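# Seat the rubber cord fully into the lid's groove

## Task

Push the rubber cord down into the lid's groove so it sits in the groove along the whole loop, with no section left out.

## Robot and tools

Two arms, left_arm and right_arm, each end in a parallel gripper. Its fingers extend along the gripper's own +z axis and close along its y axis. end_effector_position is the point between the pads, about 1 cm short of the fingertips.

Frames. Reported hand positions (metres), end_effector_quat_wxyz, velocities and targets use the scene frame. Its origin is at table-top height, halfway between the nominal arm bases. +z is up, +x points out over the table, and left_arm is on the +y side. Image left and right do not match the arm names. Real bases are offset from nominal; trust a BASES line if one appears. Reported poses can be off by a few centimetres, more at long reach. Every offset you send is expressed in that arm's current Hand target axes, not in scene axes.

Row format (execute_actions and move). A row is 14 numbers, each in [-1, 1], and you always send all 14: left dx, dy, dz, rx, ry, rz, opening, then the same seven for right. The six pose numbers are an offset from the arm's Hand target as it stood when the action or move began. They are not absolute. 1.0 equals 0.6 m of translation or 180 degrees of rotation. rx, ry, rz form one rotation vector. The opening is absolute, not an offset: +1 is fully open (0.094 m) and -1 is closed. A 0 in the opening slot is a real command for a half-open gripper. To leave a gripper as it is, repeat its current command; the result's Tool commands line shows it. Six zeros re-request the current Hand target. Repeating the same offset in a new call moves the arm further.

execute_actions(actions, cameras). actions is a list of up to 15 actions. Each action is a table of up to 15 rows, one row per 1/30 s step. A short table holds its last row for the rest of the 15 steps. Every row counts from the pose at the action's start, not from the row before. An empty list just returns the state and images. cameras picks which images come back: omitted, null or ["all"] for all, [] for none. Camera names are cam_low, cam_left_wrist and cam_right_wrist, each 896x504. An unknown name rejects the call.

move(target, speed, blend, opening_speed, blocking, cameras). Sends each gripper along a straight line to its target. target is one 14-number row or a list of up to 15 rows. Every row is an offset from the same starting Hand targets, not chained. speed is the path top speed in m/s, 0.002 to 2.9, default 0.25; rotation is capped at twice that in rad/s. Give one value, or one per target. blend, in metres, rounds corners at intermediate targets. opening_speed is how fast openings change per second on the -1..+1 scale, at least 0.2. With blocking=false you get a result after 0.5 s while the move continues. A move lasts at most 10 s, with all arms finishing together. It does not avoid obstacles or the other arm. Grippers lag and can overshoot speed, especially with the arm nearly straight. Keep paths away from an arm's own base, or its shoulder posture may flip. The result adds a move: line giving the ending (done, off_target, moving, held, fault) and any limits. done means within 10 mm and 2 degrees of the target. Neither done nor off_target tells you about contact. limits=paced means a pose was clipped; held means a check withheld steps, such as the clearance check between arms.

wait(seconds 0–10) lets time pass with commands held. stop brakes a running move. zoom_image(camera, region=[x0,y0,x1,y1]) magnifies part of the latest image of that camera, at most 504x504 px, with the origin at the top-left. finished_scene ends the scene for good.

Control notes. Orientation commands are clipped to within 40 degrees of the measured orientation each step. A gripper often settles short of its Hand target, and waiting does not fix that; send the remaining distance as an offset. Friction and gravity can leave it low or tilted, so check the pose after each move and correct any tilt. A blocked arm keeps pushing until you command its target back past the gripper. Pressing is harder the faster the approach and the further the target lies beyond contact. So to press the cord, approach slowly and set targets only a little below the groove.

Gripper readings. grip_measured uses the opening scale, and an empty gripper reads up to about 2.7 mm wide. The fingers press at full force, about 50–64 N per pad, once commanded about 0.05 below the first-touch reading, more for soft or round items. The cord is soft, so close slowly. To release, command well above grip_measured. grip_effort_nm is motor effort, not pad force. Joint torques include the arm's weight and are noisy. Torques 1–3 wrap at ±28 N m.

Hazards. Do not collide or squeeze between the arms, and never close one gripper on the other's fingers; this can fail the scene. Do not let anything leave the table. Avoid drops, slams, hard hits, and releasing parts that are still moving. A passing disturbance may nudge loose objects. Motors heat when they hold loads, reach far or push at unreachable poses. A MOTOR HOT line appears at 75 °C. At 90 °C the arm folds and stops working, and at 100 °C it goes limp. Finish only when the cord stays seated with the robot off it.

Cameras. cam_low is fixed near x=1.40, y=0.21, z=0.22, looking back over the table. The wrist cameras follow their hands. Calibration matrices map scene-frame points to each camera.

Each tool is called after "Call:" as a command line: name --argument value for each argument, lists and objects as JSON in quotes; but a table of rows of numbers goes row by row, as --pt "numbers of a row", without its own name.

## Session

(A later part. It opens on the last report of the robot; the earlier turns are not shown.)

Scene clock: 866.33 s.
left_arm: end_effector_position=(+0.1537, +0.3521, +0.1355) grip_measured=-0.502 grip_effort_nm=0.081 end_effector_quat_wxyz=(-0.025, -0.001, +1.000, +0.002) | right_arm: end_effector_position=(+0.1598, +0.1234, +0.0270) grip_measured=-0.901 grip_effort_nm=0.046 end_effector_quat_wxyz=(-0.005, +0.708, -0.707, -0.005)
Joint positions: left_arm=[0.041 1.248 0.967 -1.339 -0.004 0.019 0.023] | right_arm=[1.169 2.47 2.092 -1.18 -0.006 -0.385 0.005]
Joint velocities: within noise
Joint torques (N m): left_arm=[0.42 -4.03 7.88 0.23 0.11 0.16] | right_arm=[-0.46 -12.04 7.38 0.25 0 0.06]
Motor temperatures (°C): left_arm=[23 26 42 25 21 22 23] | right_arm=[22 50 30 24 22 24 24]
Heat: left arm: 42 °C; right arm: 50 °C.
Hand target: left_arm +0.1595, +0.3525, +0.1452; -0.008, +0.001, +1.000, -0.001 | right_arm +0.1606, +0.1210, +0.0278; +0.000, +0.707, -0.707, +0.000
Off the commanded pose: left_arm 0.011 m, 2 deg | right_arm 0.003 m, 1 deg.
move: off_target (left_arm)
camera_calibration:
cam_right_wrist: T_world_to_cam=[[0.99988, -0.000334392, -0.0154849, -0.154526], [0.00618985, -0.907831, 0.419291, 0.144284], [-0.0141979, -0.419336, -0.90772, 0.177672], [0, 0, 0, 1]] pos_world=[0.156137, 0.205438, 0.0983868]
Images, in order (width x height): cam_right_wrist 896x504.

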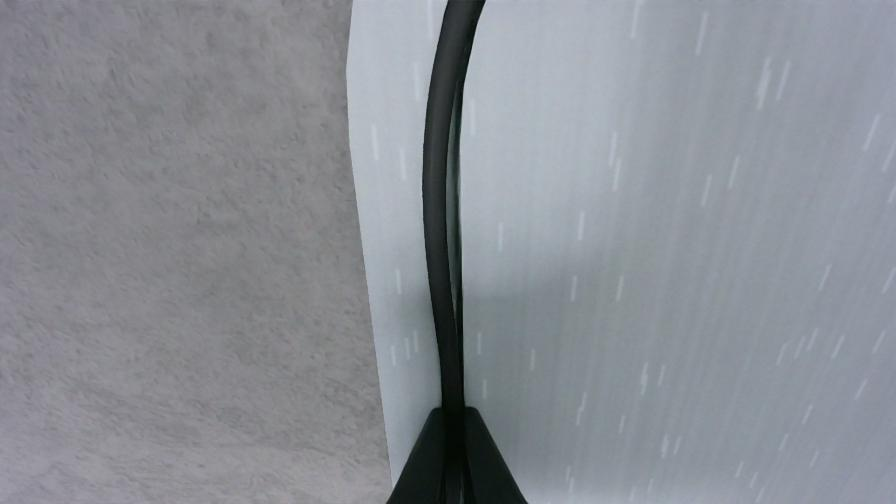

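Only 0.7 mm up. Go 3 more, then close & press.

Call:
move --pt "0 0 0 0 0 0 -0.5 0 0 -0.009 0 0 0 -0.9" --speed 0.03 --cameras '["cam_right_wrist"]'

Call:
zoom_image --camera "cam_right_wrist" --region '[360, 250, 560, 504]'

Scene clock: 870.43 s.
left_arm: end_effector_position=(+0.1537, +0.3521, +0.1355) grip_measured=-0.502 grip_effort_nm=0.081 end_effector_quat_wxyz=(-0.025, -0.001, +1.000, +0.002) | right_arm: end_effector_position=(+0.1584, +0.1201, +0.0284) grip_measured=-0.901 grip_effort_nm=0.042 end_effector_quat_wxyz=(+0.002, +0.708, -0.707, -0.002)
Joint positions: left_arm=[0.041 1.248 0.967 -1.339 -0.004 0.019 0.023] | right_arm=[1.169 2.47 2.098 -1.201 -0.006 -0.385 0.005]
Joint velocities: within noise
Joint torques (N m): left_arm=[0.42 -4.05 7.88 0.24 0.1 0.15] | right_arm=[-0.39 -12.27 8.2 0.25 -0.02 0.05]
Motor temperatures (°C): left_arm=[23 26 42 25 21 22 23] | right_arm=[22 50 31 23 22 24 23]
Heat: left arm: 42 °C; right arm: 50 °C.
Hand target: left_arm +0.1595, +0.3525, +0.1452; -0.008, +0.001, +1.000, -0.001 | right_arm +0.1606, +0.1211, +0.0332; +0.000, +0.707, -0.707, +0.000
Off the commanded pose: left_arm 0.011 m, 2 deg | right_arm 0.005 m, 0 deg.
move: off_target (left_arm)
camera_calibration:
cam_right_wrist: T_world_to_cam=[[0.999774, -0.000583783, -0.0212477, -0.153003], [0.00865492, -0.901822, 0.432021, 0.139253], [-0.0194138, -0.432107, -0.901613, 0.179787], [0, 0, 0, 1]] pos_world=[0.155254, 0.203179, 0.0986875]
Images, in order (width x height): cam_right_wrist 896x504.

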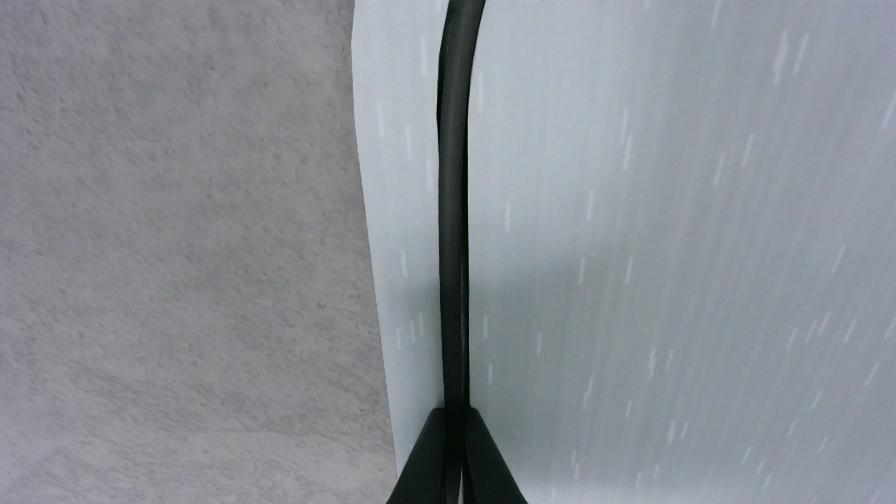

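Scaled by 1.984 from the camera's 896x504 image, which has a finer 1280x720 frame.

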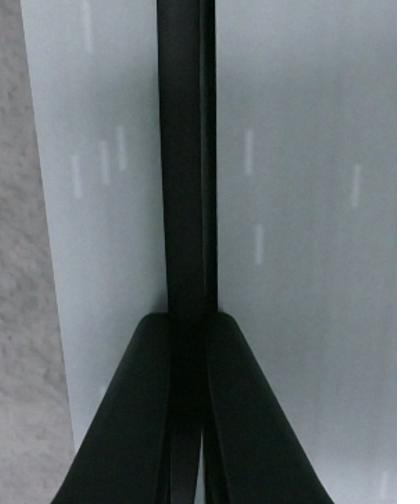

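Call:
move --pt "0 0 0 0 0 0 -0.5 0 -0.001 -0.006 0 0 0 -0.9" --pt "0 0 0 0 0 0 -0.5 0 -0.001 -0.006 0 0 0 -0.96" --pt "0 0 0 0 0 0 -0.5 0 -0.001 0.03 0 0 0 -0.96" --speed 0.03 --cameras '["cam_right_wrist"]'

Call:
zoom_image --camera "cam_right_wrist" --region '[360, 250, 560, 504]'

Scene clock: 876.57 s.
left_arm: end_effector_position=(+0.1537, +0.3521, +0.1355) grip_measured=-0.502 grip_effort_nm=0.081 end_effector_quat_wxyz=(-0.025, -0.001, +1.000, +0.002) | right_arm: end_effector_position=(+0.1589, +0.1210, +0.0267) grip_measured=-0.960 grip_effort_nm=-1.004 end_effector_quat_wxyz=(+0.000, +0.708, -0.707, -0.003)
Joint positions: left_arm=[0.041 1.248 0.967 -1.339 -0.004 0.019 0.023] | right_arm=[1.169 2.47 2.091 -1.189 -0.006 -0.385 0.002]
Joint velocities: within noise
Joint torques (N m): left_arm=[0.47 -3.82 7.97 0.27 0.06 0.16] | right_arm=[-0.46 -11.08 5.03 0.81 -0.01 0.03]
Motor temperatures (°C): left_arm=[23 26 42 25 21 22 23] | right_arm=[22 51 31 23 22 24 23]
Heat: left arm: 42 °C; right arm: 51 °C.
Hand target: left_arm +0.1595, +0.3525, +0.1452; -0.008, +0.001, +1.000, -0.001 | right_arm +0.1612, +0.1210, +0.0152; +0.000, +0.707, -0.707, +0.000
Off the commanded pose: left_arm 0.011 m, 2 deg | right_arm 0.012 m, 0 deg.
move: off_target (left_arm, right_arm)
camera_calibration:
cam_right_wrist: T_world_to_cam=[[0.999819, -0.000521723, -0.0190143, -0.153563], [0.00766818, -0.903742, 0.428009, 0.14132], [-0.0174073, -0.428078, -0.903574, 0.177841], [0, 0, 0, 1]] pos_world=[0.155548, 0.203766, 0.0972863]
Images, in order (width x height): cam_right_wrist 896x504.

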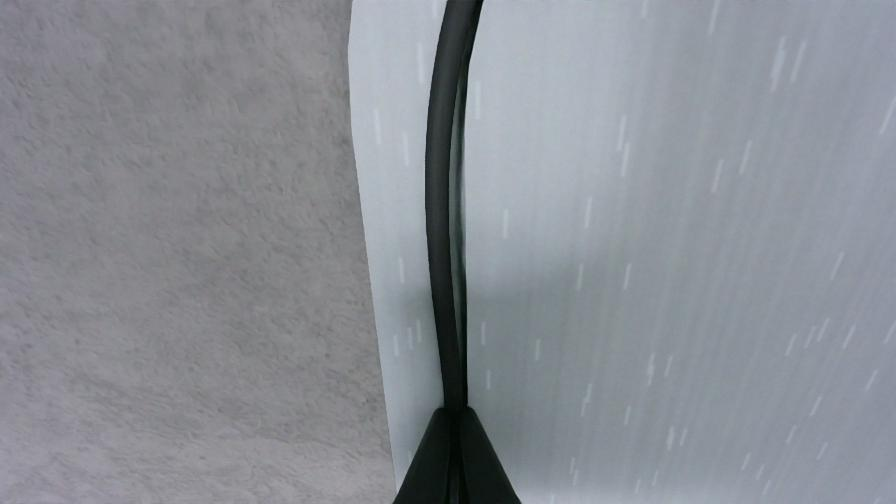

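Scaled by 1.984 from the camera's 896x504 image, which has a finer 1280x720 frame.

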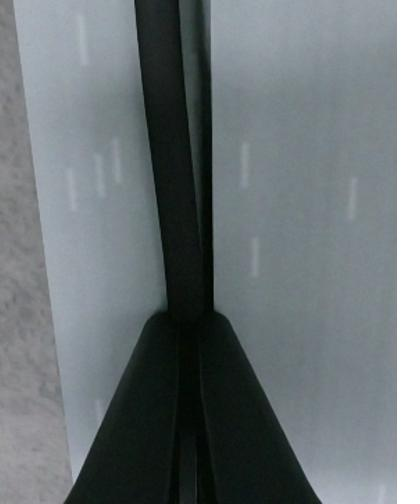

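Call:
move --pt "0 0 0 0 0 0 -0.5 0 0 0 0 0 0 -0.85" --pt "0 0 0 0 0 0 -0.5 0 0 -0.3 0 0 0 -0.85" --speed 0.1 --cameras '["cam_right_wrist"]'

Scene clock: 884.00 s.
left_arm: end_effector_position=(+0.1537, +0.3521, +0.1355) grip_measured=-0.502 grip_effort_nm=0.081 end_effector_quat_wxyz=(-0.025, -0.001, +1.000, +0.002) | right_arm: end_effector_position=(+0.1597, +0.1230, +0.1740) grip_measured=-0.852 grip_effort_nm=0.139 end_effector_quat_wxyz=(-0.065, +0.706, -0.705, -0.031)
Joint positions: left_arm=[0.041 1.248 0.967 -1.339 -0.004 0.019 0.023] | right_arm=[1.169 2.362 2.48 -1.545 -0.006 -0.385 0.007]
Joint velocities: within noise
Joint torques (N m): left_arm=[0.46 -3.9 7.97 0.2 0.09 0.14] | right_arm=[-0.49 -14.78 7.86 0.64 -0.01 0.04]
Motor temperatures (°C): left_arm=[23 25 43 25 21 22 23] | right_arm=[22 51 31 23 22 24 24]
Heat: left arm: 43 °C; right arm: 51 °C.
Hand target: left_arm +0.1595, +0.3525, +0.1452; -0.008, +0.001, +1.000, -0.001 | right_arm +0.1612, +0.1210, +0.1952; +0.000, +0.707, -0.707, +0.000
Off the commanded pose: left_arm 0.011 m, 2 deg | right_arm 0.021 m, 8 deg.
joint sent to its limit (right arm) — joint 4 (wrist pitch), lower limit. The joint targets are off in orientation, not in position.
move: off_target (left_arm, right_arm)
camera_calibration:
cam_right_wrist: T_world_to_cam=[[0.999419, -0.00154767, 0.0340414, -0.160665], [-0.0119106, -0.951826, 0.306408, 0.110207], [0.0319273, -0.306636, -0.951291, 0.29723], [0, 0, 0, 1]] pos_world=[0.152395, 0.195791, 0.254454]
Images, in order (width x height): cam_right_wrist 896x504.

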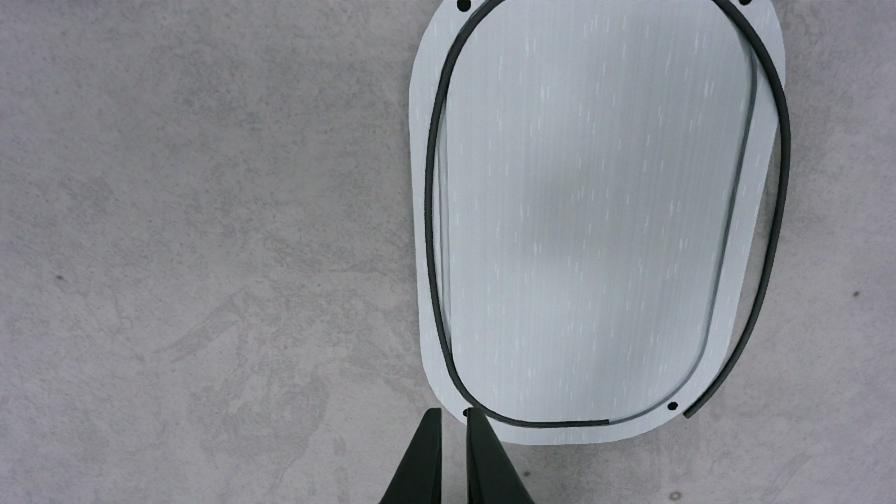

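Call:
move --pt "0 0 0 0 0 0 -0.5 0.12 -0.006 0 0 0 0 -0.75" --pt "0 0 0 0 0 0 -0.5 0.12 -0.006 0.27 0 0 0 -0.75" --speed 0.2 --cameras '["cam_right_wrist"]'

Scene clock: 892.20 s.
left_arm: end_effector_position=(+0.1537, +0.3521, +0.1355) grip_measured=-0.502 grip_effort_nm=0.081 end_effector_quat_wxyz=(-0.025, -0.001, +1.000, +0.002) | right_arm: end_effector_position=(+0.1626, +0.0484, +0.0366) grip_measured=-0.753 grip_effort_nm=0.144 end_effector_quat_wxyz=(+0.002, +0.704, -0.710, -0.002)
Joint positions: left_arm=[0.041 1.248 0.967 -1.339 -0.004 0.019 0.023] | right_arm=[1.095 2.187 1.639 -1.026 -0.005 -0.45 0.012]
Joint velocities: within noise
Joint torques (N m): left_arm=[0.49 -4.14 7.73 0.22 0.08 0.11] | right_arm=[-0.57 -9.78 6.11 0.57 -0.02 -0.03]
Motor temperatures (°C): left_arm=[23 25 43 25 21 22 23] | right_arm=[22 51 31 24 22 24 23]
Heat: left arm: 43 °C; right arm: 51 °C.
Hand target: left_arm +0.1595, +0.3525, +0.1452; -0.008, +0.001, +1.000, -0.001 | right_arm +0.1649, +0.0490, +0.0331; +0.000, +0.707, -0.707, +0.000
Off the commanded pose: left_arm 0.011 m, 2 deg | right_arm 0.004 m, 1 deg.
move: off_target (left_arm)
camera_calibration:
cam_right_wrist: T_world_to_cam=[[0.99975, -0.00936459, -0.0203054, -0.156622], [0.000335961, -0.901688, 0.432388, 0.0723906], [-0.0223583, -0.432286, -0.901459, 0.156597], [0, 0, 0, 1]] pos_world=[0.16006, 0.131502, 0.106685]
Images, in order (width x height): cam_right_wrist 896x504.

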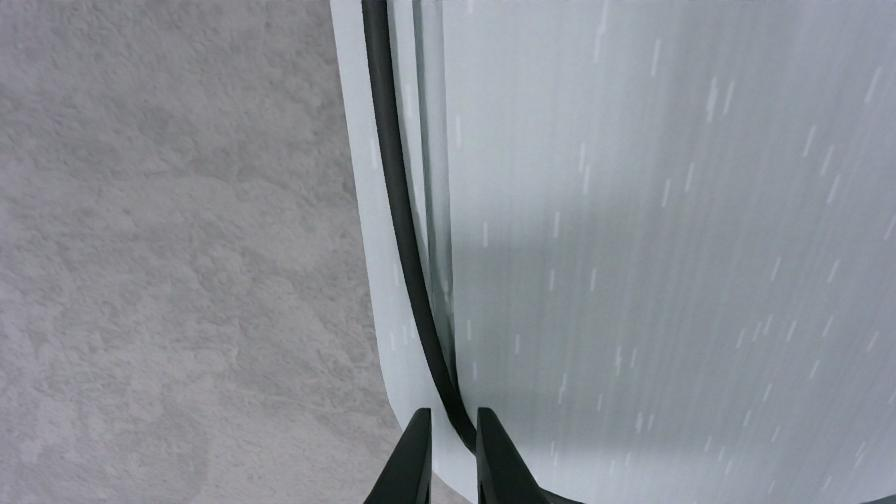

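Call:
move --pt "0 0 0 0 0 0 -0.5 -0.003 0.0 0.015 0 0 0 -0.75" --pt "0 0 0 0 0 0 -0.5 -0.003 0.0 0.015 0 0 0 -0.94" --speed 0.05 --cameras '["cam_right_wrist"]'

Call:
zoom_image --camera "cam_right_wrist" --region '[360, 250, 560, 504]'

Scene clock: 897.43 s.
left_arm: end_effector_position=(+0.1537, +0.3521, +0.1355) grip_measured=-0.502 grip_effort_nm=0.076 end_effector_quat_wxyz=(-0.025, -0.001, +1.000, +0.002) | right_arm: end_effector_position=(+0.1641, +0.0514, +0.0305) grip_measured=-0.937 grip_effort_nm=-0.125 end_effector_quat_wxyz=(-0.002, +0.705, -0.710, -0.004)
Joint positions: left_arm=[0.041 1.248 0.967 -1.339 -0.004 0.019 0.023] | right_arm=[1.095 2.199 1.633 -0.999 -0.005 -0.45 0.003]
Joint velocities: within noise
Joint torques (N m): left_arm=[0.42 -4.11 8.01 0.23 0.07 0.17] | right_arm=[-0.44 -9.39 5.76 0.61 -0.01 -0.03]
Motor temperatures (°C): left_arm=[23 25 43 25 21 22 23] | right_arm=[22 51 31 24 22 24 23]
Heat: left arm: 43 °C; right arm: 51 °C.
Hand target: left_arm +0.1595, +0.3525, +0.1452; -0.008, +0.001, +1.000, -0.001 | right_arm +0.1649, +0.0509, +0.0243; +0.000, +0.707, -0.707, +0.000
Off the commanded pose: left_arm 0.011 m, 2 deg | right_arm 0.007 m, 1 deg.
move: off_target (left_arm)
camera_calibration:
cam_right_wrist: T_world_to_cam=[[0.999827, -0.0088234, -0.0163503, -0.15838], [-0.00103893, -0.905209, 0.424965, 0.0783607], [-0.01855, -0.424874, -0.905062, 0.151673], [0, 0, 0, 1]] pos_world=[0.161248, 0.133977, 0.101383]
Images, in order (width x height): cam_right_wrist 896x504.

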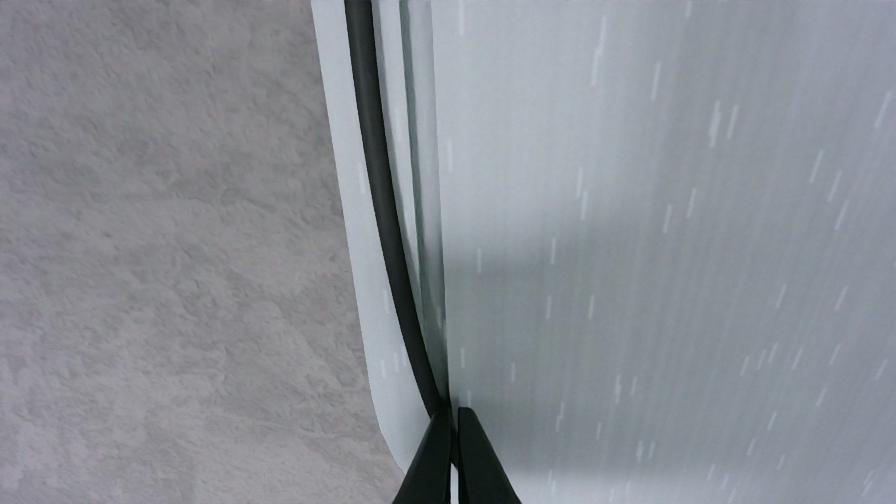

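Scaled by 1.984 from the camera's 896x504 image, which has a finer 1280x720 frame.

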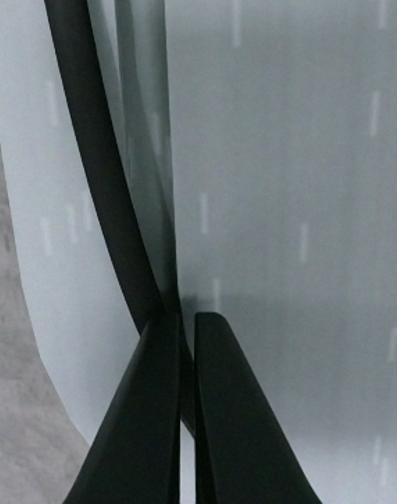

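Call:
move --pt "0 0 0 0 0 0 -0.5 0.004 0.002 -0.018 0 0 0 -0.65" --pt "0 0 0 0 0 0 -0.5 0.004 0.002 -0.002 0 0 0 -0.65" --pt "0 0 0 0 0 0 -0.5 0.004 0.002 -0.002 0 0 0 -0.95" --speed 0.05 --cameras '["cam_right_wrist"]'

Call:
zoom_image --camera "cam_right_wrist" --region '[360, 250, 560, 504]'

Scene clock: 904.97 s.
left_arm: end_effector_position=(+0.1537, +0.3521, +0.1355) grip_measured=-0.502 grip_effort_nm=0.085 end_effector_quat_wxyz=(-0.025, -0.001, +1.000, +0.002) | right_arm: end_effector_position=(+0.1624, +0.0480, +0.0274) grip_measured=-0.943 grip_effort_nm=-0.379 end_effector_quat_wxyz=(+0.003, +0.705, -0.710, -0.002)
Joint positions: left_arm=[0.041 1.248 0.967 -1.339 -0.004 0.019 0.023] | right_arm=[1.095 2.199 1.62 -0.997 -0.005 -0.45 0.003]
Joint velocities: within noise
Joint torques (N m): left_arm=[0.34 -4.1 8.05 0.2 0.08 0.12] | right_arm=[-0.39 -10.28 5.65 0.58 -0.03 -0.01]
Motor temperatures (°C): left_arm=[23 25 43 25 21 22 23] | right_arm=[22 50 31 23 22 24 23]
Heat: left arm: 43 °C; right arm: 50 °C.
Hand target: left_arm +0.1595, +0.3525, +0.1452; -0.008, +0.001, +1.000, -0.001 | right_arm +0.1637, +0.0484, +0.0254; +0.000, +0.707, -0.707, +0.000
Off the commanded pose: left_arm 0.011 m, 2 deg | right_arm 0.002 m, 1 deg.
move: off_target (left_arm)
camera_calibration:
cam_right_wrist: T_world_to_cam=[[0.999736, -0.00903496, -0.0211365, -0.156674], [0.00103153, -0.900955, 0.433911, 0.0757457], [-0.0229634, -0.433818, -0.900708, 0.148398], [0, 0, 0, 1]] pos_world=[0.159962, 0.131206, 0.0974851]
Images, in order (width x height): cam_right_wrist 896x504.

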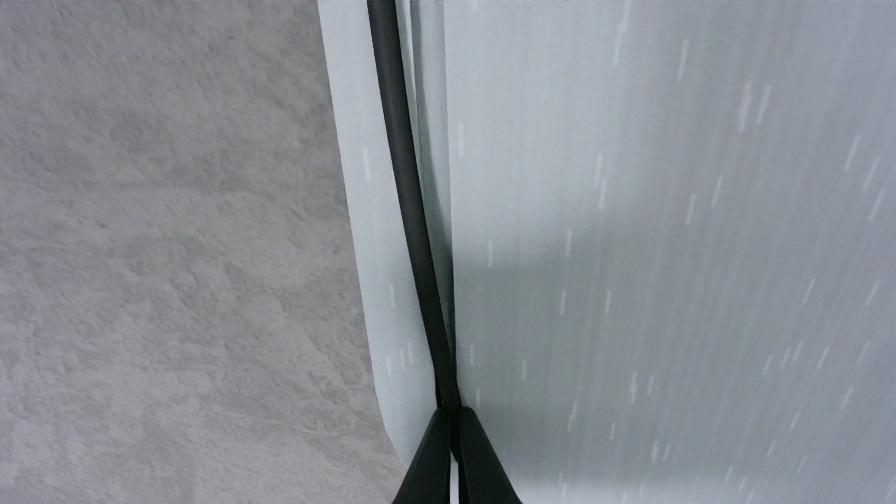

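Scaled by 1.984 from the camera's 896x504 image, which has a finer 1280x720 frame.

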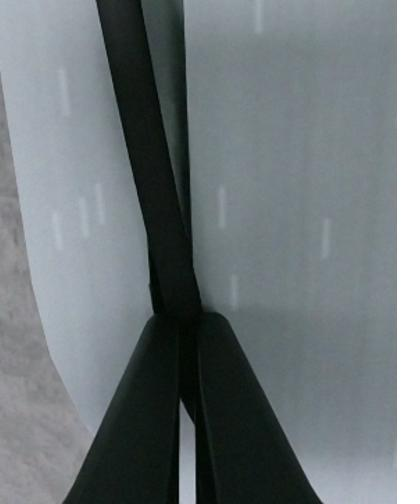

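Call:
move --pt "0 0 0 0 0 0 -0.5 0 0.008 -0.018 0 0 0 -0.95" --pt "0 0 0 0 0 0 -0.5 0 0.003 0.019 0 0 0 -0.95" --speed 0.03 --cameras '["cam_right_wrist"]'

Call:
zoom_image --camera "cam_right_wrist" --region '[360, 250, 560, 504]'

Scene clock: 910.57 s.
left_arm: end_effector_position=(+0.1537, +0.3521, +0.1355) grip_measured=-0.502 grip_effort_nm=0.076 end_effector_quat_wxyz=(-0.025, -0.001, +1.000, +0.002) | right_arm: end_effector_position=(+0.1620, +0.0476, +0.0254) grip_measured=-0.943 grip_effort_nm=-0.379 end_effector_quat_wxyz=(+0.003, +0.705, -0.709, -0.002)
Joint positions: left_arm=[0.041 1.248 0.967 -1.339 -0.004 0.019 0.023] | right_arm=[1.095 2.199 1.611 -0.987 -0.005 -0.45 0.003]
Joint velocities: within noise
Joint torques (N m): left_arm=[0.42 -4.27 7.84 0.2 0.09 0.21] | right_arm=[-0.08 -9.22 4.14 0.92 -0.03 0.03]
Motor temperatures (°C): left_arm=[23 25 43 25 21 22 23] | right_arm=[22 49 31 23 22 24 23]
Heat: left arm: 43 °C; right arm: 49 °C.
Hand target: left_arm +0.1595, +0.3525, +0.1452; -0.008, +0.001, +1.000, -0.001 | right_arm +0.1620, +0.0485, +0.0141; +0.000, +0.707, -0.707, +0.000
Off the commanded pose: left_arm 0.011 m, 2 deg | right_arm 0.011 m, 1 deg.
move: off_target (left_arm, right_arm)
camera_calibration:
cam_right_wrist: T_world_to_cam=[[0.999745, -0.00866545, -0.0208711, -0.156294], [0.00123414, -0.901247, 0.433304, 0.0763149], [-0.0225648, -0.433219, -0.901006, 0.146297], [0, 0, 0, 1]] pos_world=[0.159461, 0.130803, 0.0954852]
Images, in order (width x height): cam_right_wrist 896x504.

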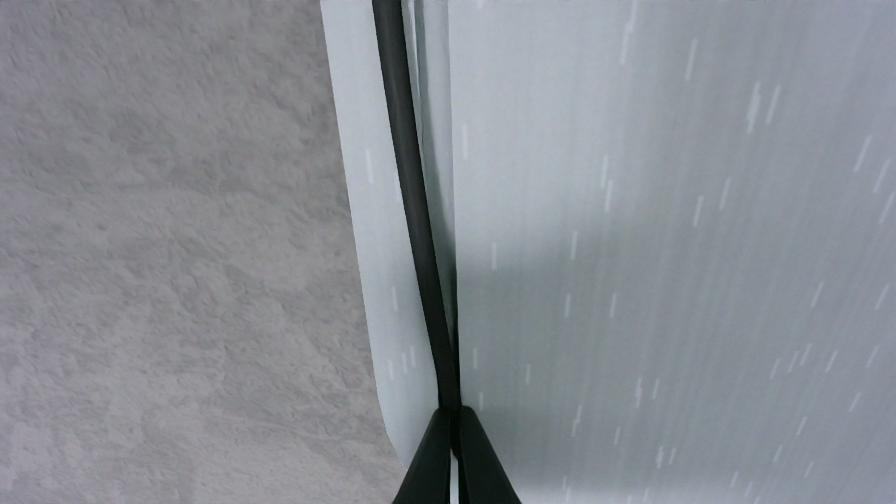

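Scaled by 1.984 from the camera's 896x504 image, which has a finer 1280x720 frame.

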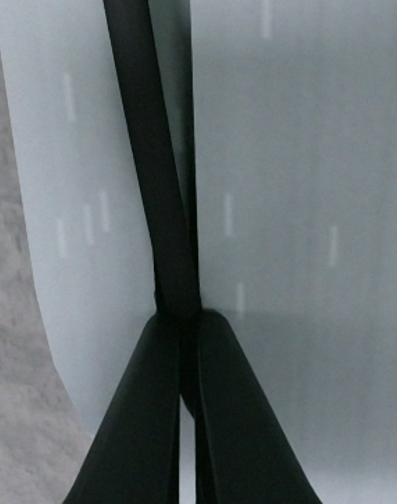

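Call:
move --pt "0 0 0 0 0 0 -0.5 0 0 0 0 0 0 -0.85" --pt "0 0 0 0 0 0 -0.5 0 0 -0.06 0 0 0 -0.85" --speed 0.06 --cameras '["cam_right_wrist"]'

Call:
zoom_image --camera "cam_right_wrist" --region '[360, 250, 560, 504]'

Scene clock: 915.50 s.
left_arm: end_effector_position=(+0.1537, +0.3521, +0.1355) grip_measured=-0.502 grip_effort_nm=0.081 end_effector_quat_wxyz=(-0.025, -0.001, +1.000, +0.002) | right_arm: end_effector_position=(+0.1590, +0.0417, +0.0326) grip_measured=-0.852 grip_effort_nm=0.144 end_effector_quat_wxyz=(+0.020, +0.705, -0.709, +0.004)
Joint positions: left_arm=[0.041 1.248 0.967 -1.339 -0.004 0.019 0.023] | right_arm=[1.095 2.198 1.64 -1.053 -0.006 -0.45 0.007]
Joint velocities: within noise
Joint torques (N m): left_arm=[0.31 -4.15 7.91 0.24 0.05 0.14] | right_arm=[-0.14 -13.27 7.8 0.21 -0.04 -0.01]
Motor temperatures (°C): left_arm=[23 25 43 25 21 22 23] | right_arm=[22 49 31 24 22 24 23]
Heat: left arm: 43 °C; right arm: 49 °C.
Hand target: left_arm +0.1595, +0.3525, +0.1452; -0.008, +0.001, +1.000, -0.001 | right_arm +0.1619, +0.0484, +0.0499; +0.000, +0.707, -0.707, +0.000
Off the commanded pose: left_arm 0.011 m, 2 deg | right_arm 0.019 m, 2 deg.
move: off_target (left_arm, right_arm)
camera_calibration:
cam_right_wrist: T_world_to_cam=[[0.999266, -0.00960471, -0.0370732, -0.152565], [0.00863518, -0.886604, 0.462448, 0.0650836], [-0.0373109, -0.462429, -0.885871, 0.153233], [0, 0, 0, 1]] pos_world=[0.157609, 0.127097, 0.0999907]
Images, in order (width x height): cam_right_wrist 896x504.

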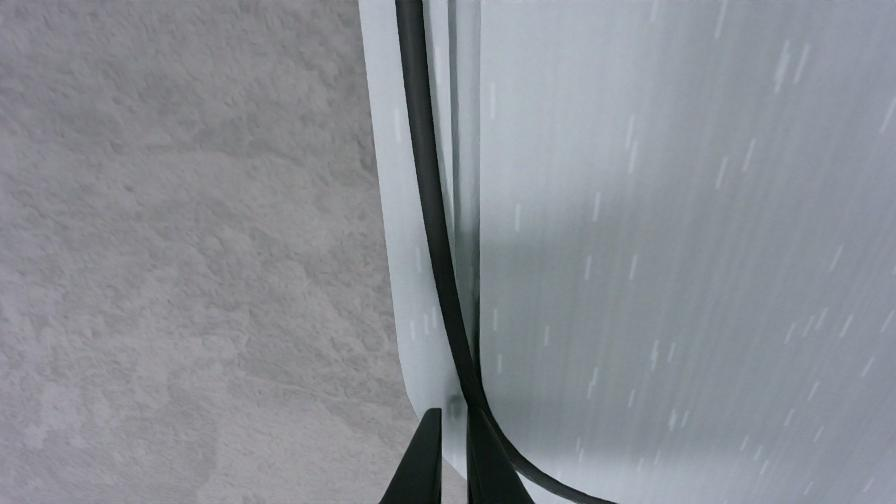

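Scaled by 1.984 from the camera's 896x504 image, which has a finer 1280x720 frame.

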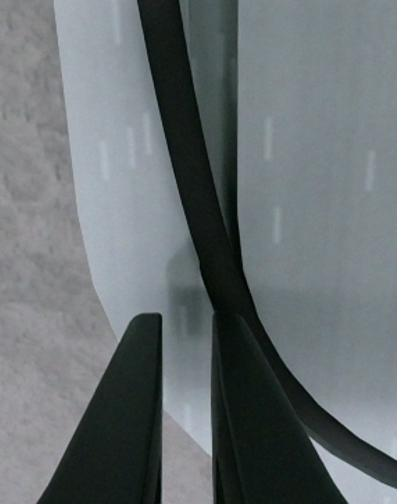

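Call:
move --pt "0 0 0 0 0 0 -0.5 0.008 -0.003 0 0 0 0 -1" --pt "0 0 0 0 0 0 -0.5 0.008 -0.003 0.06 0 0 0 -1" --speed 0.06 --cameras '["cam_right_wrist"]'

Call:
zoom_image --camera "cam_right_wrist" --region '[360, 250, 560, 504]'

Scene clock: 925.07 s.
left_arm: end_effector_position=(+0.1537, +0.3521, +0.1355) grip_measured=-0.502 grip_effort_nm=0.076 end_effector_quat_wxyz=(-0.025, -0.001, +1.000, +0.002) | right_arm: end_effector_position=(+0.1579, +0.0393, +0.0250) grip_measured=-0.989 grip_effort_nm=-0.603 end_effector_quat_wxyz=(+0.015, +0.706, -0.708, +0.002)
Joint positions: left_arm=[0.041 1.248 0.967 -1.339 -0.004 0.019 0.023] | right_arm=[1.095 2.188 1.592 -1.004 -0.006 -0.453 0.001]
Joint velocities: within noise
Joint torques (N m): left_arm=[0.43 -4.16 8.09 0.25 0.11 0.09] | right_arm=[-0.85 -9.25 4.04 1.16 -0.02 -0.04]
Motor temperatures (°C): left_arm=[23 25 43 25 21 22 23] | right_arm=[22 51 31 23 22 24 23]
Heat: left arm: 43 °C; right arm: 51 °C.
Hand target: left_arm +0.1595, +0.3525, +0.1452; -0.008, +0.001, +1.000, -0.001 | right_arm +0.1637, +0.0436, +0.0140; +0.000, +0.707, -0.707, +0.000
Off the commanded pose: left_arm 0.011 m, 2 deg | right_arm 0.013 m, 2 deg.
move: off_target (left_arm, right_arm)
camera_calibration:
cam_right_wrist: T_world_to_cam=[[0.999462, -0.00651655, -0.032154, -0.151999], [0.00877462, -0.891275, 0.453378, 0.0669092], [-0.0316125, -0.453416, -0.890738, 0.144276], [0, 0, 0, 1]] pos_world=[0.155891, 0.124061, 0.0932898]
Images, in order (width x height): cam_right_wrist 896x504.

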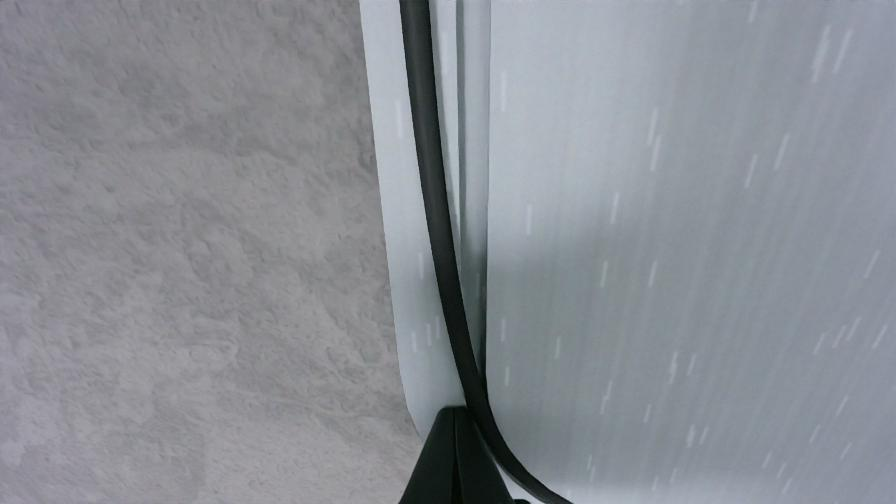

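Scaled by 1.984 from the camera's 896x504 image, which has a finer 1280x720 frame.

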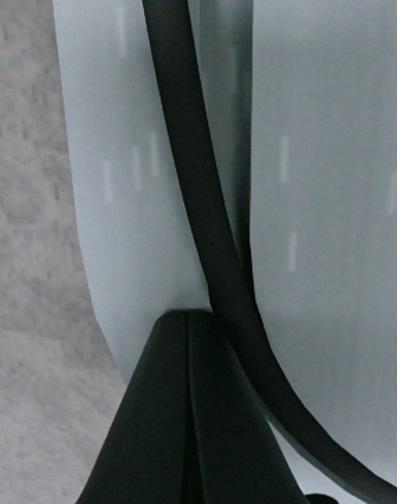

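Call:
move --pt "0 0 0 0 0 0 -0.5 0 -0.018 -0.06 0 0 0 -1" --pt "0 0 0 0 0 0 -0.5 -0.003 -0.004 -0.03 0 0 0 -1" --speed 0.06 --cameras '["cam_right_wrist"]'

Call:
zoom_image --camera "cam_right_wrist" --region '[360, 250, 560, 504]'

Scene clock: 932.13 s.
left_arm: end_effector_position=(+0.1537, +0.3521, +0.1355) grip_measured=-0.502 grip_effort_nm=0.081 end_effector_quat_wxyz=(-0.025, -0.001, +1.000, +0.002) | right_arm: end_effector_position=(+0.1679, +0.0428, +0.0325) grip_measured=-0.989 grip_effort_nm=-0.603 end_effector_quat_wxyz=(+0.005, +0.706, -0.708, -0.002)
Joint positions: left_arm=[0.041 1.248 0.967 -1.339 -0.004 0.019 0.023] | right_arm=[1.077 2.187 1.623 -1.015 -0.006 -0.472 0.001]
Joint velocities: within noise
Joint torques (N m): left_arm=[0.53 -3.96 7.99 0.23 0.07 0.16] | right_arm=[0.38 -10.58 5.74 0.54 -0.03 0.11]
Motor temperatures (°C): left_arm=[23 25 44 25 21 22 23] | right_arm=[22 50 31 24 22 24 23]
Heat: left arm: 44 °C; right arm: 50 °C.
Hand target: left_arm +0.1595, +0.3525, +0.1452; -0.008, +0.001, +1.000, -0.001 | right_arm +0.1660, +0.0454, +0.0320; +0.000, +0.707, -0.707, +0.000
Off the commanded pose: left_arm 0.011 m, 2 deg | right_arm 0.003 m, 1 deg.
move: off_target (left_arm)
camera_calibration:
cam_right_wrist: T_world_to_cam=[[0.999703, -0.00488814, -0.0238583, -0.162059], [0.00602763, -0.899508, 0.436862, 0.067841], [-0.0235962, -0.436876, -0.899212, 0.151012], [0, 0, 0, 1]] pos_world=[0.165166, 0.126205, 0.102289]
Images, in order (width x height): cam_right_wrist 896x504.

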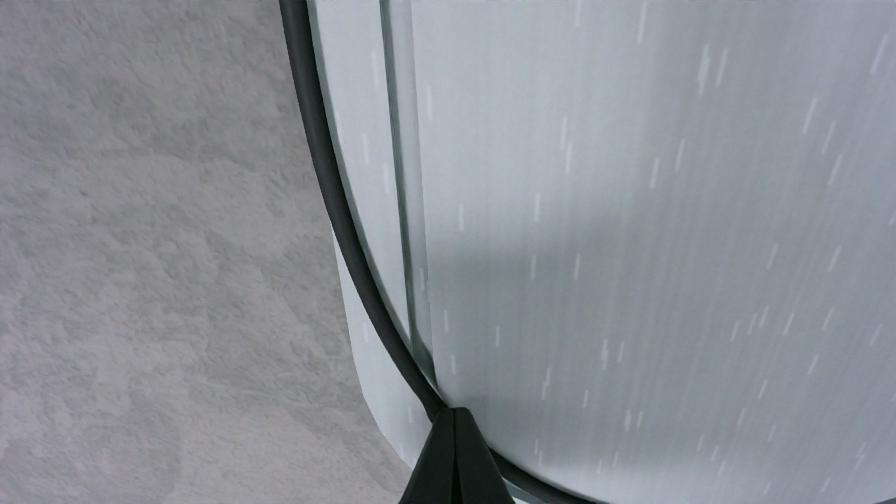

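Scaled by 1.984 from the camera's 896x504 image, which has a finer 1280x720 frame.

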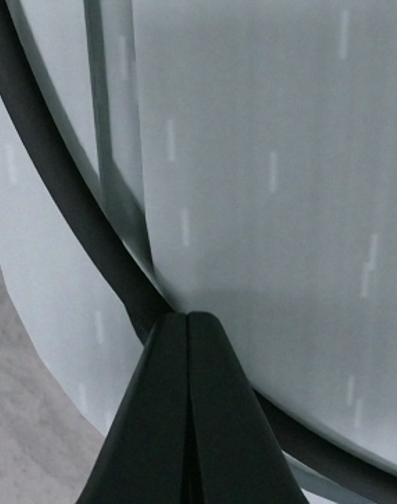

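Call:
move --pt "0 0 0 0 0 0 -0.5 0 0.002 -0.06 0 0 0 -0.7" --speed 0.1 --cameras '["cam_right_wrist"]'

Call:
zoom_image --camera "cam_right_wrist" --region '[340, 250, 620, 504]'

Scene clock: 946.33 s.
left_arm: end_effector_position=(+0.1537, +0.3521, +0.1355) grip_measured=-0.502 grip_effort_nm=0.085 end_effector_quat_wxyz=(-0.025, -0.001, +1.000, +0.002) | right_arm: end_effector_position=(+0.1641, +0.0382, +0.0483) grip_measured=-0.702 grip_effort_nm=0.144 end_effector_quat_wxyz=(+0.023, +0.707, -0.707, +0.004)
Joint positions: left_arm=[0.041 1.248 0.967 -1.339 -0.004 0.019 0.023] | right_arm=[1.08 2.182 1.678 -1.112 -0.006 -0.472 0.014]
Joint velocities: within noise
Joint torques (N m): left_arm=[0.57 -4.15 7.98 0.24 0.11 0.2] | right_arm=[0.4 -13.76 7.86 0.22 -0.05 0.13]
Motor temperatures (°C): left_arm=[23 25 44 25 21 22 23] | right_arm=[22 49 31 24 22 24 23]
Heat: left arm: 44 °C; right arm: 49 °C.
Hand target: left_arm +0.1595, +0.3525, +0.1452; -0.008, +0.001, +1.000, -0.001 | right_arm +0.1650, +0.0454, +0.0681; +0.000, +0.707, -0.707, +0.000
Off the commanded pose: left_arm 0.011 m, 2 deg | right_arm 0.021 m, 3 deg.
move: off_target (left_arm, right_arm)
camera_calibration:
cam_right_wrist: T_world_to_cam=[[0.999179, -0.00326211, -0.0403908, -0.157217], [0.0159376, -0.884789, 0.465719, 0.0533356], [-0.0372566, -0.46598, -0.884011, 0.165704], [0, 0, 0, 1]] pos_world=[0.162411, 0.123893, 0.115295]
Images, in order (width x height): cam_right_wrist 896x504.

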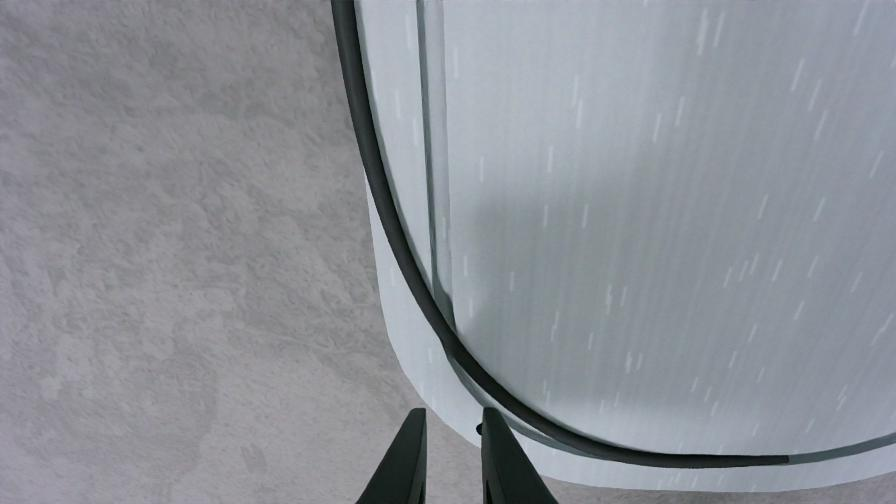

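Scaled by 1.800 from the camera's 896x504 image, which has a finer 1280x720 frame.

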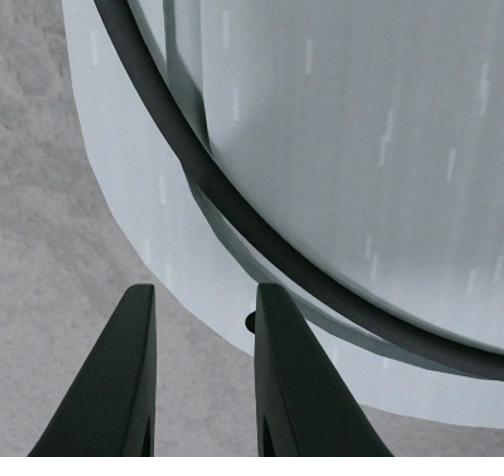

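Call:
move --pt "0 0 0 0 0 0 -0.5 0.0 0 -0.05 0 0 0 -0.5" --pt "0 0 0 0 0 0 -0.5 0.051 -0.027 0.0 0 0 -0.25 -0.5" --pt "0 0 0 0 0 0 -0.5 0.051 -0.027 0.045 0 0 -0.25 -0.5" --speed 0.15 --cameras '["cam_right_wrist"]'

Scene clock: 955.00 s.
left_arm: end_effector_position=(+0.1537, +0.3521, +0.1355) grip_measured=-0.502 grip_effort_nm=0.081 end_effector_quat_wxyz=(-0.025, -0.001, +1.000, +0.002) | right_arm: end_effector_position=(+0.1766, +0.0151, +0.0385) grip_measured=-0.503 grip_effort_nm=0.144 end_effector_quat_wxyz=(+0.008, +0.923, -0.384, -0.003)
Joint positions: left_arm=[0.041 1.248 0.967 -1.339 -0.004 0.019 0.023] | right_arm=[1.025 2.112 1.527 -1.002 -0.004 -1.308 0.023]
Joint velocities: within noise
Joint torques (N m): left_arm=[0.38 -4.19 7.98 0.27 0.09 0.11] | right_arm=[-1.05 -10.65 5.57 0.48 -0.06 -0.07]
Motor temperatures (°C): left_arm=[23 25 44 25 21 22 23] | right_arm=[22 51 31 23 22 24 23]
Heat: left arm: 44 °C; right arm: 51 °C.
Hand target: left_arm +0.1595, +0.3525, +0.1452; -0.008, +0.001, +1.000, -0.001 | right_arm +0.1811, +0.0149, +0.0409; +0.000, +0.924, -0.382, +0.000
Off the commanded pose: left_arm 0.011 m, 2 deg | right_arm 0.005 m, 1 deg.
move: off_target (left_arm)
camera_calibration:
cam_right_wrist: T_world_to_cam=[[0.710925, 0.702588, -0.0309244, -0.130249], [0.643212, -0.631807, 0.432549, -0.0761459], [0.284365, -0.327401, -0.90108, 0.0885619], [0, 0, 0, 1]] pos_world=[0.116391, 0.0723969, 0.10871]
Images, in order (width x height): cam_right_wrist 896x504.

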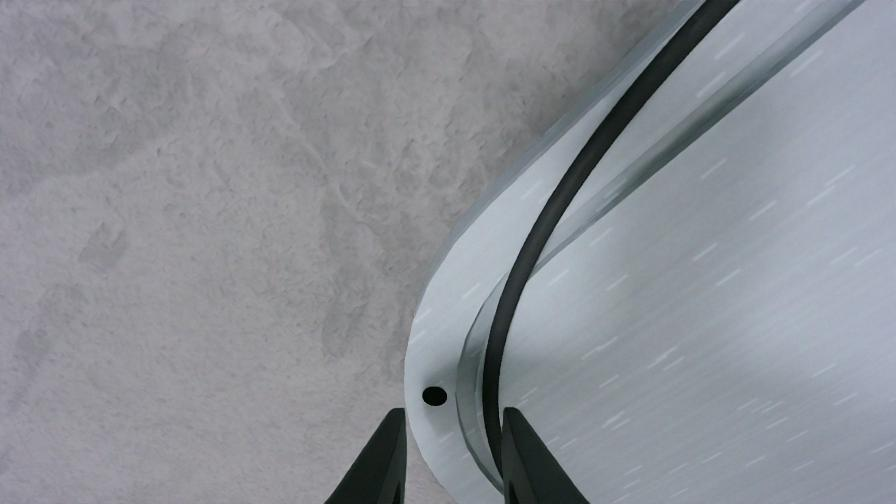

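Call:
move --pt "0 0 0 0 0 0 -0.5 0.0 -0.012 -0.07 0 0 0 -0.5" --pt "0 0 0 0 0 0 -0.5 0.0 -0.008 0.01 0 0 0 -0.5" --speed 0.12 --cameras '["cam_right_wrist"]'

Scene clock: 962.63 s.
left_arm: end_effector_position=(+0.1537, +0.3521, +0.1355) grip_measured=-0.502 grip_effort_nm=0.076 end_effector_quat_wxyz=(-0.025, -0.001, +1.000, +0.002) | right_arm: end_effector_position=(+0.1816, +0.0198, +0.0404) grip_measured=-0.503 grip_effort_nm=0.144 end_effector_quat_wxyz=(-0.002, +0.923, -0.385, -0.002)
Joint positions: left_arm=[0.041 1.248 0.967 -1.339 -0.004 0.019 0.023] | right_arm=[1.02 2.115 1.539 -0.991 -0.004 -1.312 0.023]
Joint velocities: within noise
Joint torques (N m): left_arm=[0.4 -3.97 8.01 0.22 0.1 0.16] | right_arm=[-0.91 -8.92 5.7 0.47 -0.09 -0.07]
Motor temperatures (°C): left_arm=[23 25 44 25 21 22 23] | right_arm=[22 51 31 23 22 24 23]
Heat: left arm: 44 °C; right arm: 51 °C.
Hand target: left_arm +0.1595, +0.3525, +0.1452; -0.008, +0.001, +1.000, -0.001 | right_arm +0.1845, +0.0182, +0.0350; +0.000, +0.924, -0.382, +0.000
Off the commanded pose: left_arm 0.011 m, 2 deg | right_arm 0.006 m, 0 deg.
move: off_target (left_arm)
camera_calibration:
cam_right_wrist: T_world_to_cam=[[0.711959, 0.702135, -0.0109897, -0.137941], [0.637992, -0.640221, 0.427881, -0.075901], [0.293395, -0.311645, -0.903768, 0.088525], [0, 0, 0, 1]] pos_world=[0.12066, 0.0758482, 0.110967]
Images, in order (width x height): cam_right_wrist 896x504.

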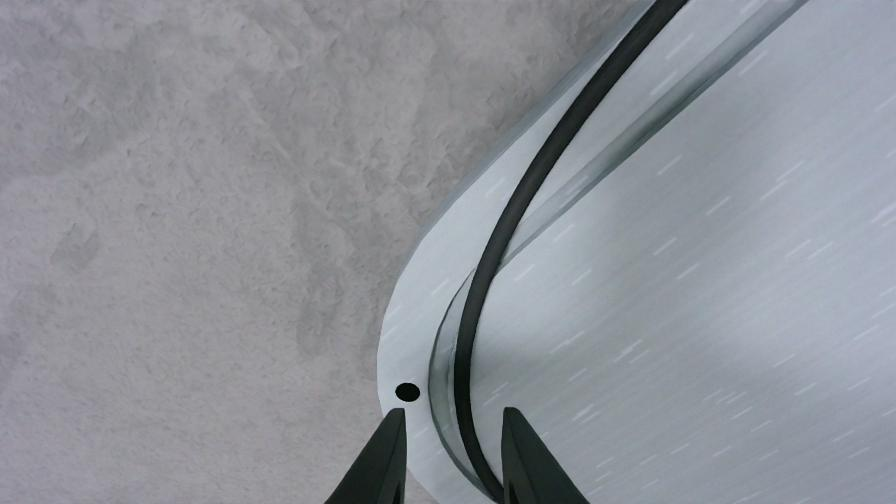

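Call:
move --pt "0 0 0 0 0 0 -0.5 0.0 0 0.024 0 0 0 -0.5" --pt "0 0 0 0 0 0 -0.5 0.0 0 0.024 0 0 0 -0.95" --speed 0.06 --cameras '["cam_right_wrist"]'

Call:
zoom_image --camera "cam_right_wrist" --region '[360, 250, 560, 504]'

Scene clock: 967.77 s.
left_arm: end_effector_position=(+0.1537, +0.3521, +0.1355) grip_measured=-0.502 grip_effort_nm=0.071 end_effector_quat_wxyz=(-0.025, -0.001, +1.000, +0.002) | right_arm: end_effector_position=(+0.1819, +0.0203, +0.0264) grip_measured=-0.946 grip_effort_nm=-0.520 end_effector_quat_wxyz=(-0.003, +0.923, -0.385, -0.001)
Joint positions: left_arm=[0.041 1.248 0.967 -1.339 -0.004 0.019 0.023] | right_arm=[1.02 2.134 1.511 -0.941 -0.004 -1.312 0.003]
Joint velocities: within noise
Joint torques (N m): left_arm=[0.46 -4.1 8.05 0.26 0.08 0.15] | right_arm=[-0.95 -8.91 5.6 0.55 -0.07 -0.08]
Motor temperatures (°C): left_arm=[23 25 44 25 21 22 23] | right_arm=[22 50 31 23 22 24 23]
Heat: left arm: 44 °C; right arm: 50 °C.
Hand target: left_arm +0.1595, +0.3525, +0.1452; -0.008, +0.001, +1.000, -0.001 | right_arm +0.1845, +0.0183, +0.0206; +0.000, +0.924, -0.382, +0.000
Off the commanded pose: left_arm 0.011 m, 2 deg | right_arm 0.007 m, 1 deg.
move: off_target (left_arm)
camera_calibration:
cam_right_wrist: T_world_to_cam=[[0.711677, 0.702447, -0.00915222, -0.138752], [0.637843, -0.640655, 0.427455, -0.0697539], [0.294401, -0.310048, -0.90399, 0.0756821], [0, 0, 0, 1]] pos_world=[0.120958, 0.0762425, 0.0969627]
Images, in order (width x height): cam_right_wrist 896x504.

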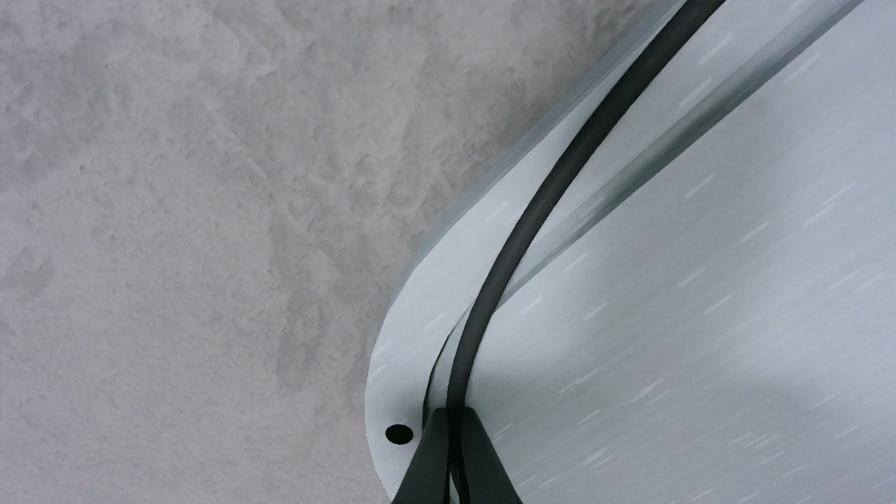

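Scaled by 1.984 from the camera's 896x504 image, which has a finer 1280x720 frame.

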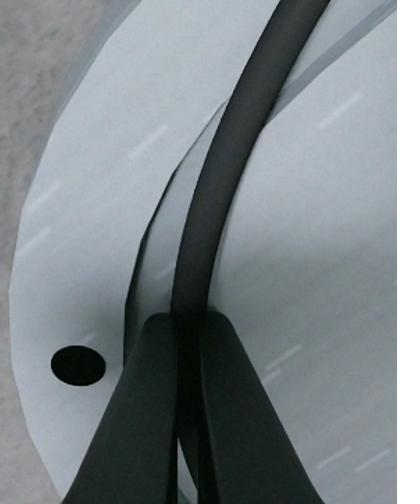

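Call:
move --pt "0 0 0 0 0 0 -0.5 0.0 0 -0.035 0 0 0 -0.95" --pt "0 0 0 0 0 0 -0.5 0.0 0.012 -0.035 0 0 0 -0.95" --pt "0 0 0 0 0 0 -0.5 0.0 0.011 0.0 0 0 0 -0.95" --speed 0.06 --cameras '["cam_right_wrist"]'

Call:
zoom_image --camera "cam_right_wrist" --region '[360, 250, 560, 504]'

Scene clock: 974.43 s.
left_arm: end_effector_position=(+0.1537, +0.3521, +0.1355) grip_measured=-0.502 grip_effort_nm=0.076 end_effector_quat_wxyz=(-0.025, -0.001, +1.000, +0.002) | right_arm: end_effector_position=(+0.1774, +0.0126, +0.0253) grip_measured=-0.946 grip_effort_nm=-0.789 end_effector_quat_wxyz=(+0.009, +0.923, -0.385, -0.003)
Joint positions: left_arm=[0.041 1.248 0.967 -1.339 -0.004 0.019 0.023] | right_arm=[1.02 2.126 1.492 -0.955 -0.004 -1.312 0.003]
Joint velocities: within noise
Joint torques (N m): left_arm=[0.31 -3.97 8.13 0.23 0.08 0.18] | right_arm=[-0.5 -9.92 4.25 0.79 -0.07 -0.01]
Motor temperatures (°C): left_arm=[23 25 44 25 21 22 23] | right_arm=[22 49 31 23 22 24 23]
Heat: left arm: 44 °C; right arm: 49 °C.
Hand target: left_arm +0.1595, +0.3525, +0.1452; -0.008, +0.001, +1.000, -0.001 | right_arm +0.1798, +0.0135, +0.0206; +0.000, +0.924, -0.382, +0.000
Off the commanded pose: left_arm 0.011 m, 2 deg | right_arm 0.005 m, 1 deg.
move: off_target (left_arm)
camera_calibration:
cam_right_wrist: T_world_to_cam=[[0.711478, 0.701942, -0.032795, -0.129461], [0.643135, -0.631647, 0.432898, -0.0725225], [0.283154, -0.329089, -0.900846, 0.075779], [0, 0, 0, 1]] pos_world=[0.117293, 0.0700036, 0.0954144]
Images, in order (width x height): cam_right_wrist 896x504.

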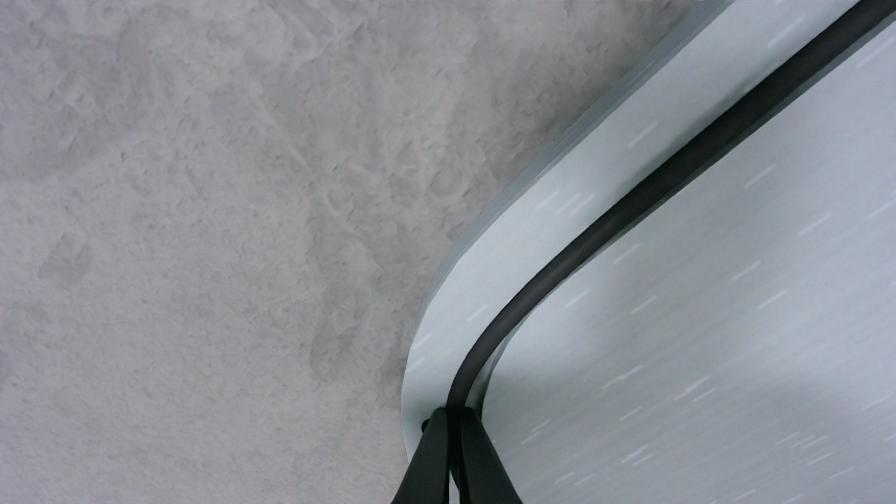

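Scaled by 1.984 from the camera's 896x504 image, which has a finer 1280x720 frame.

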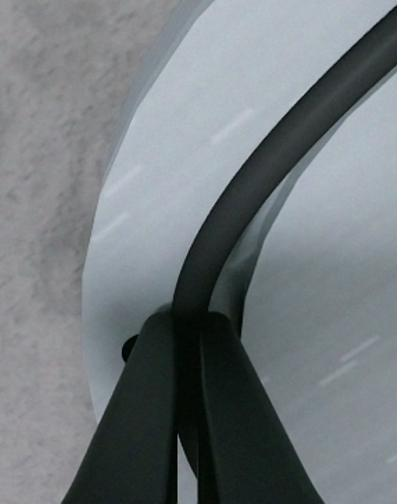

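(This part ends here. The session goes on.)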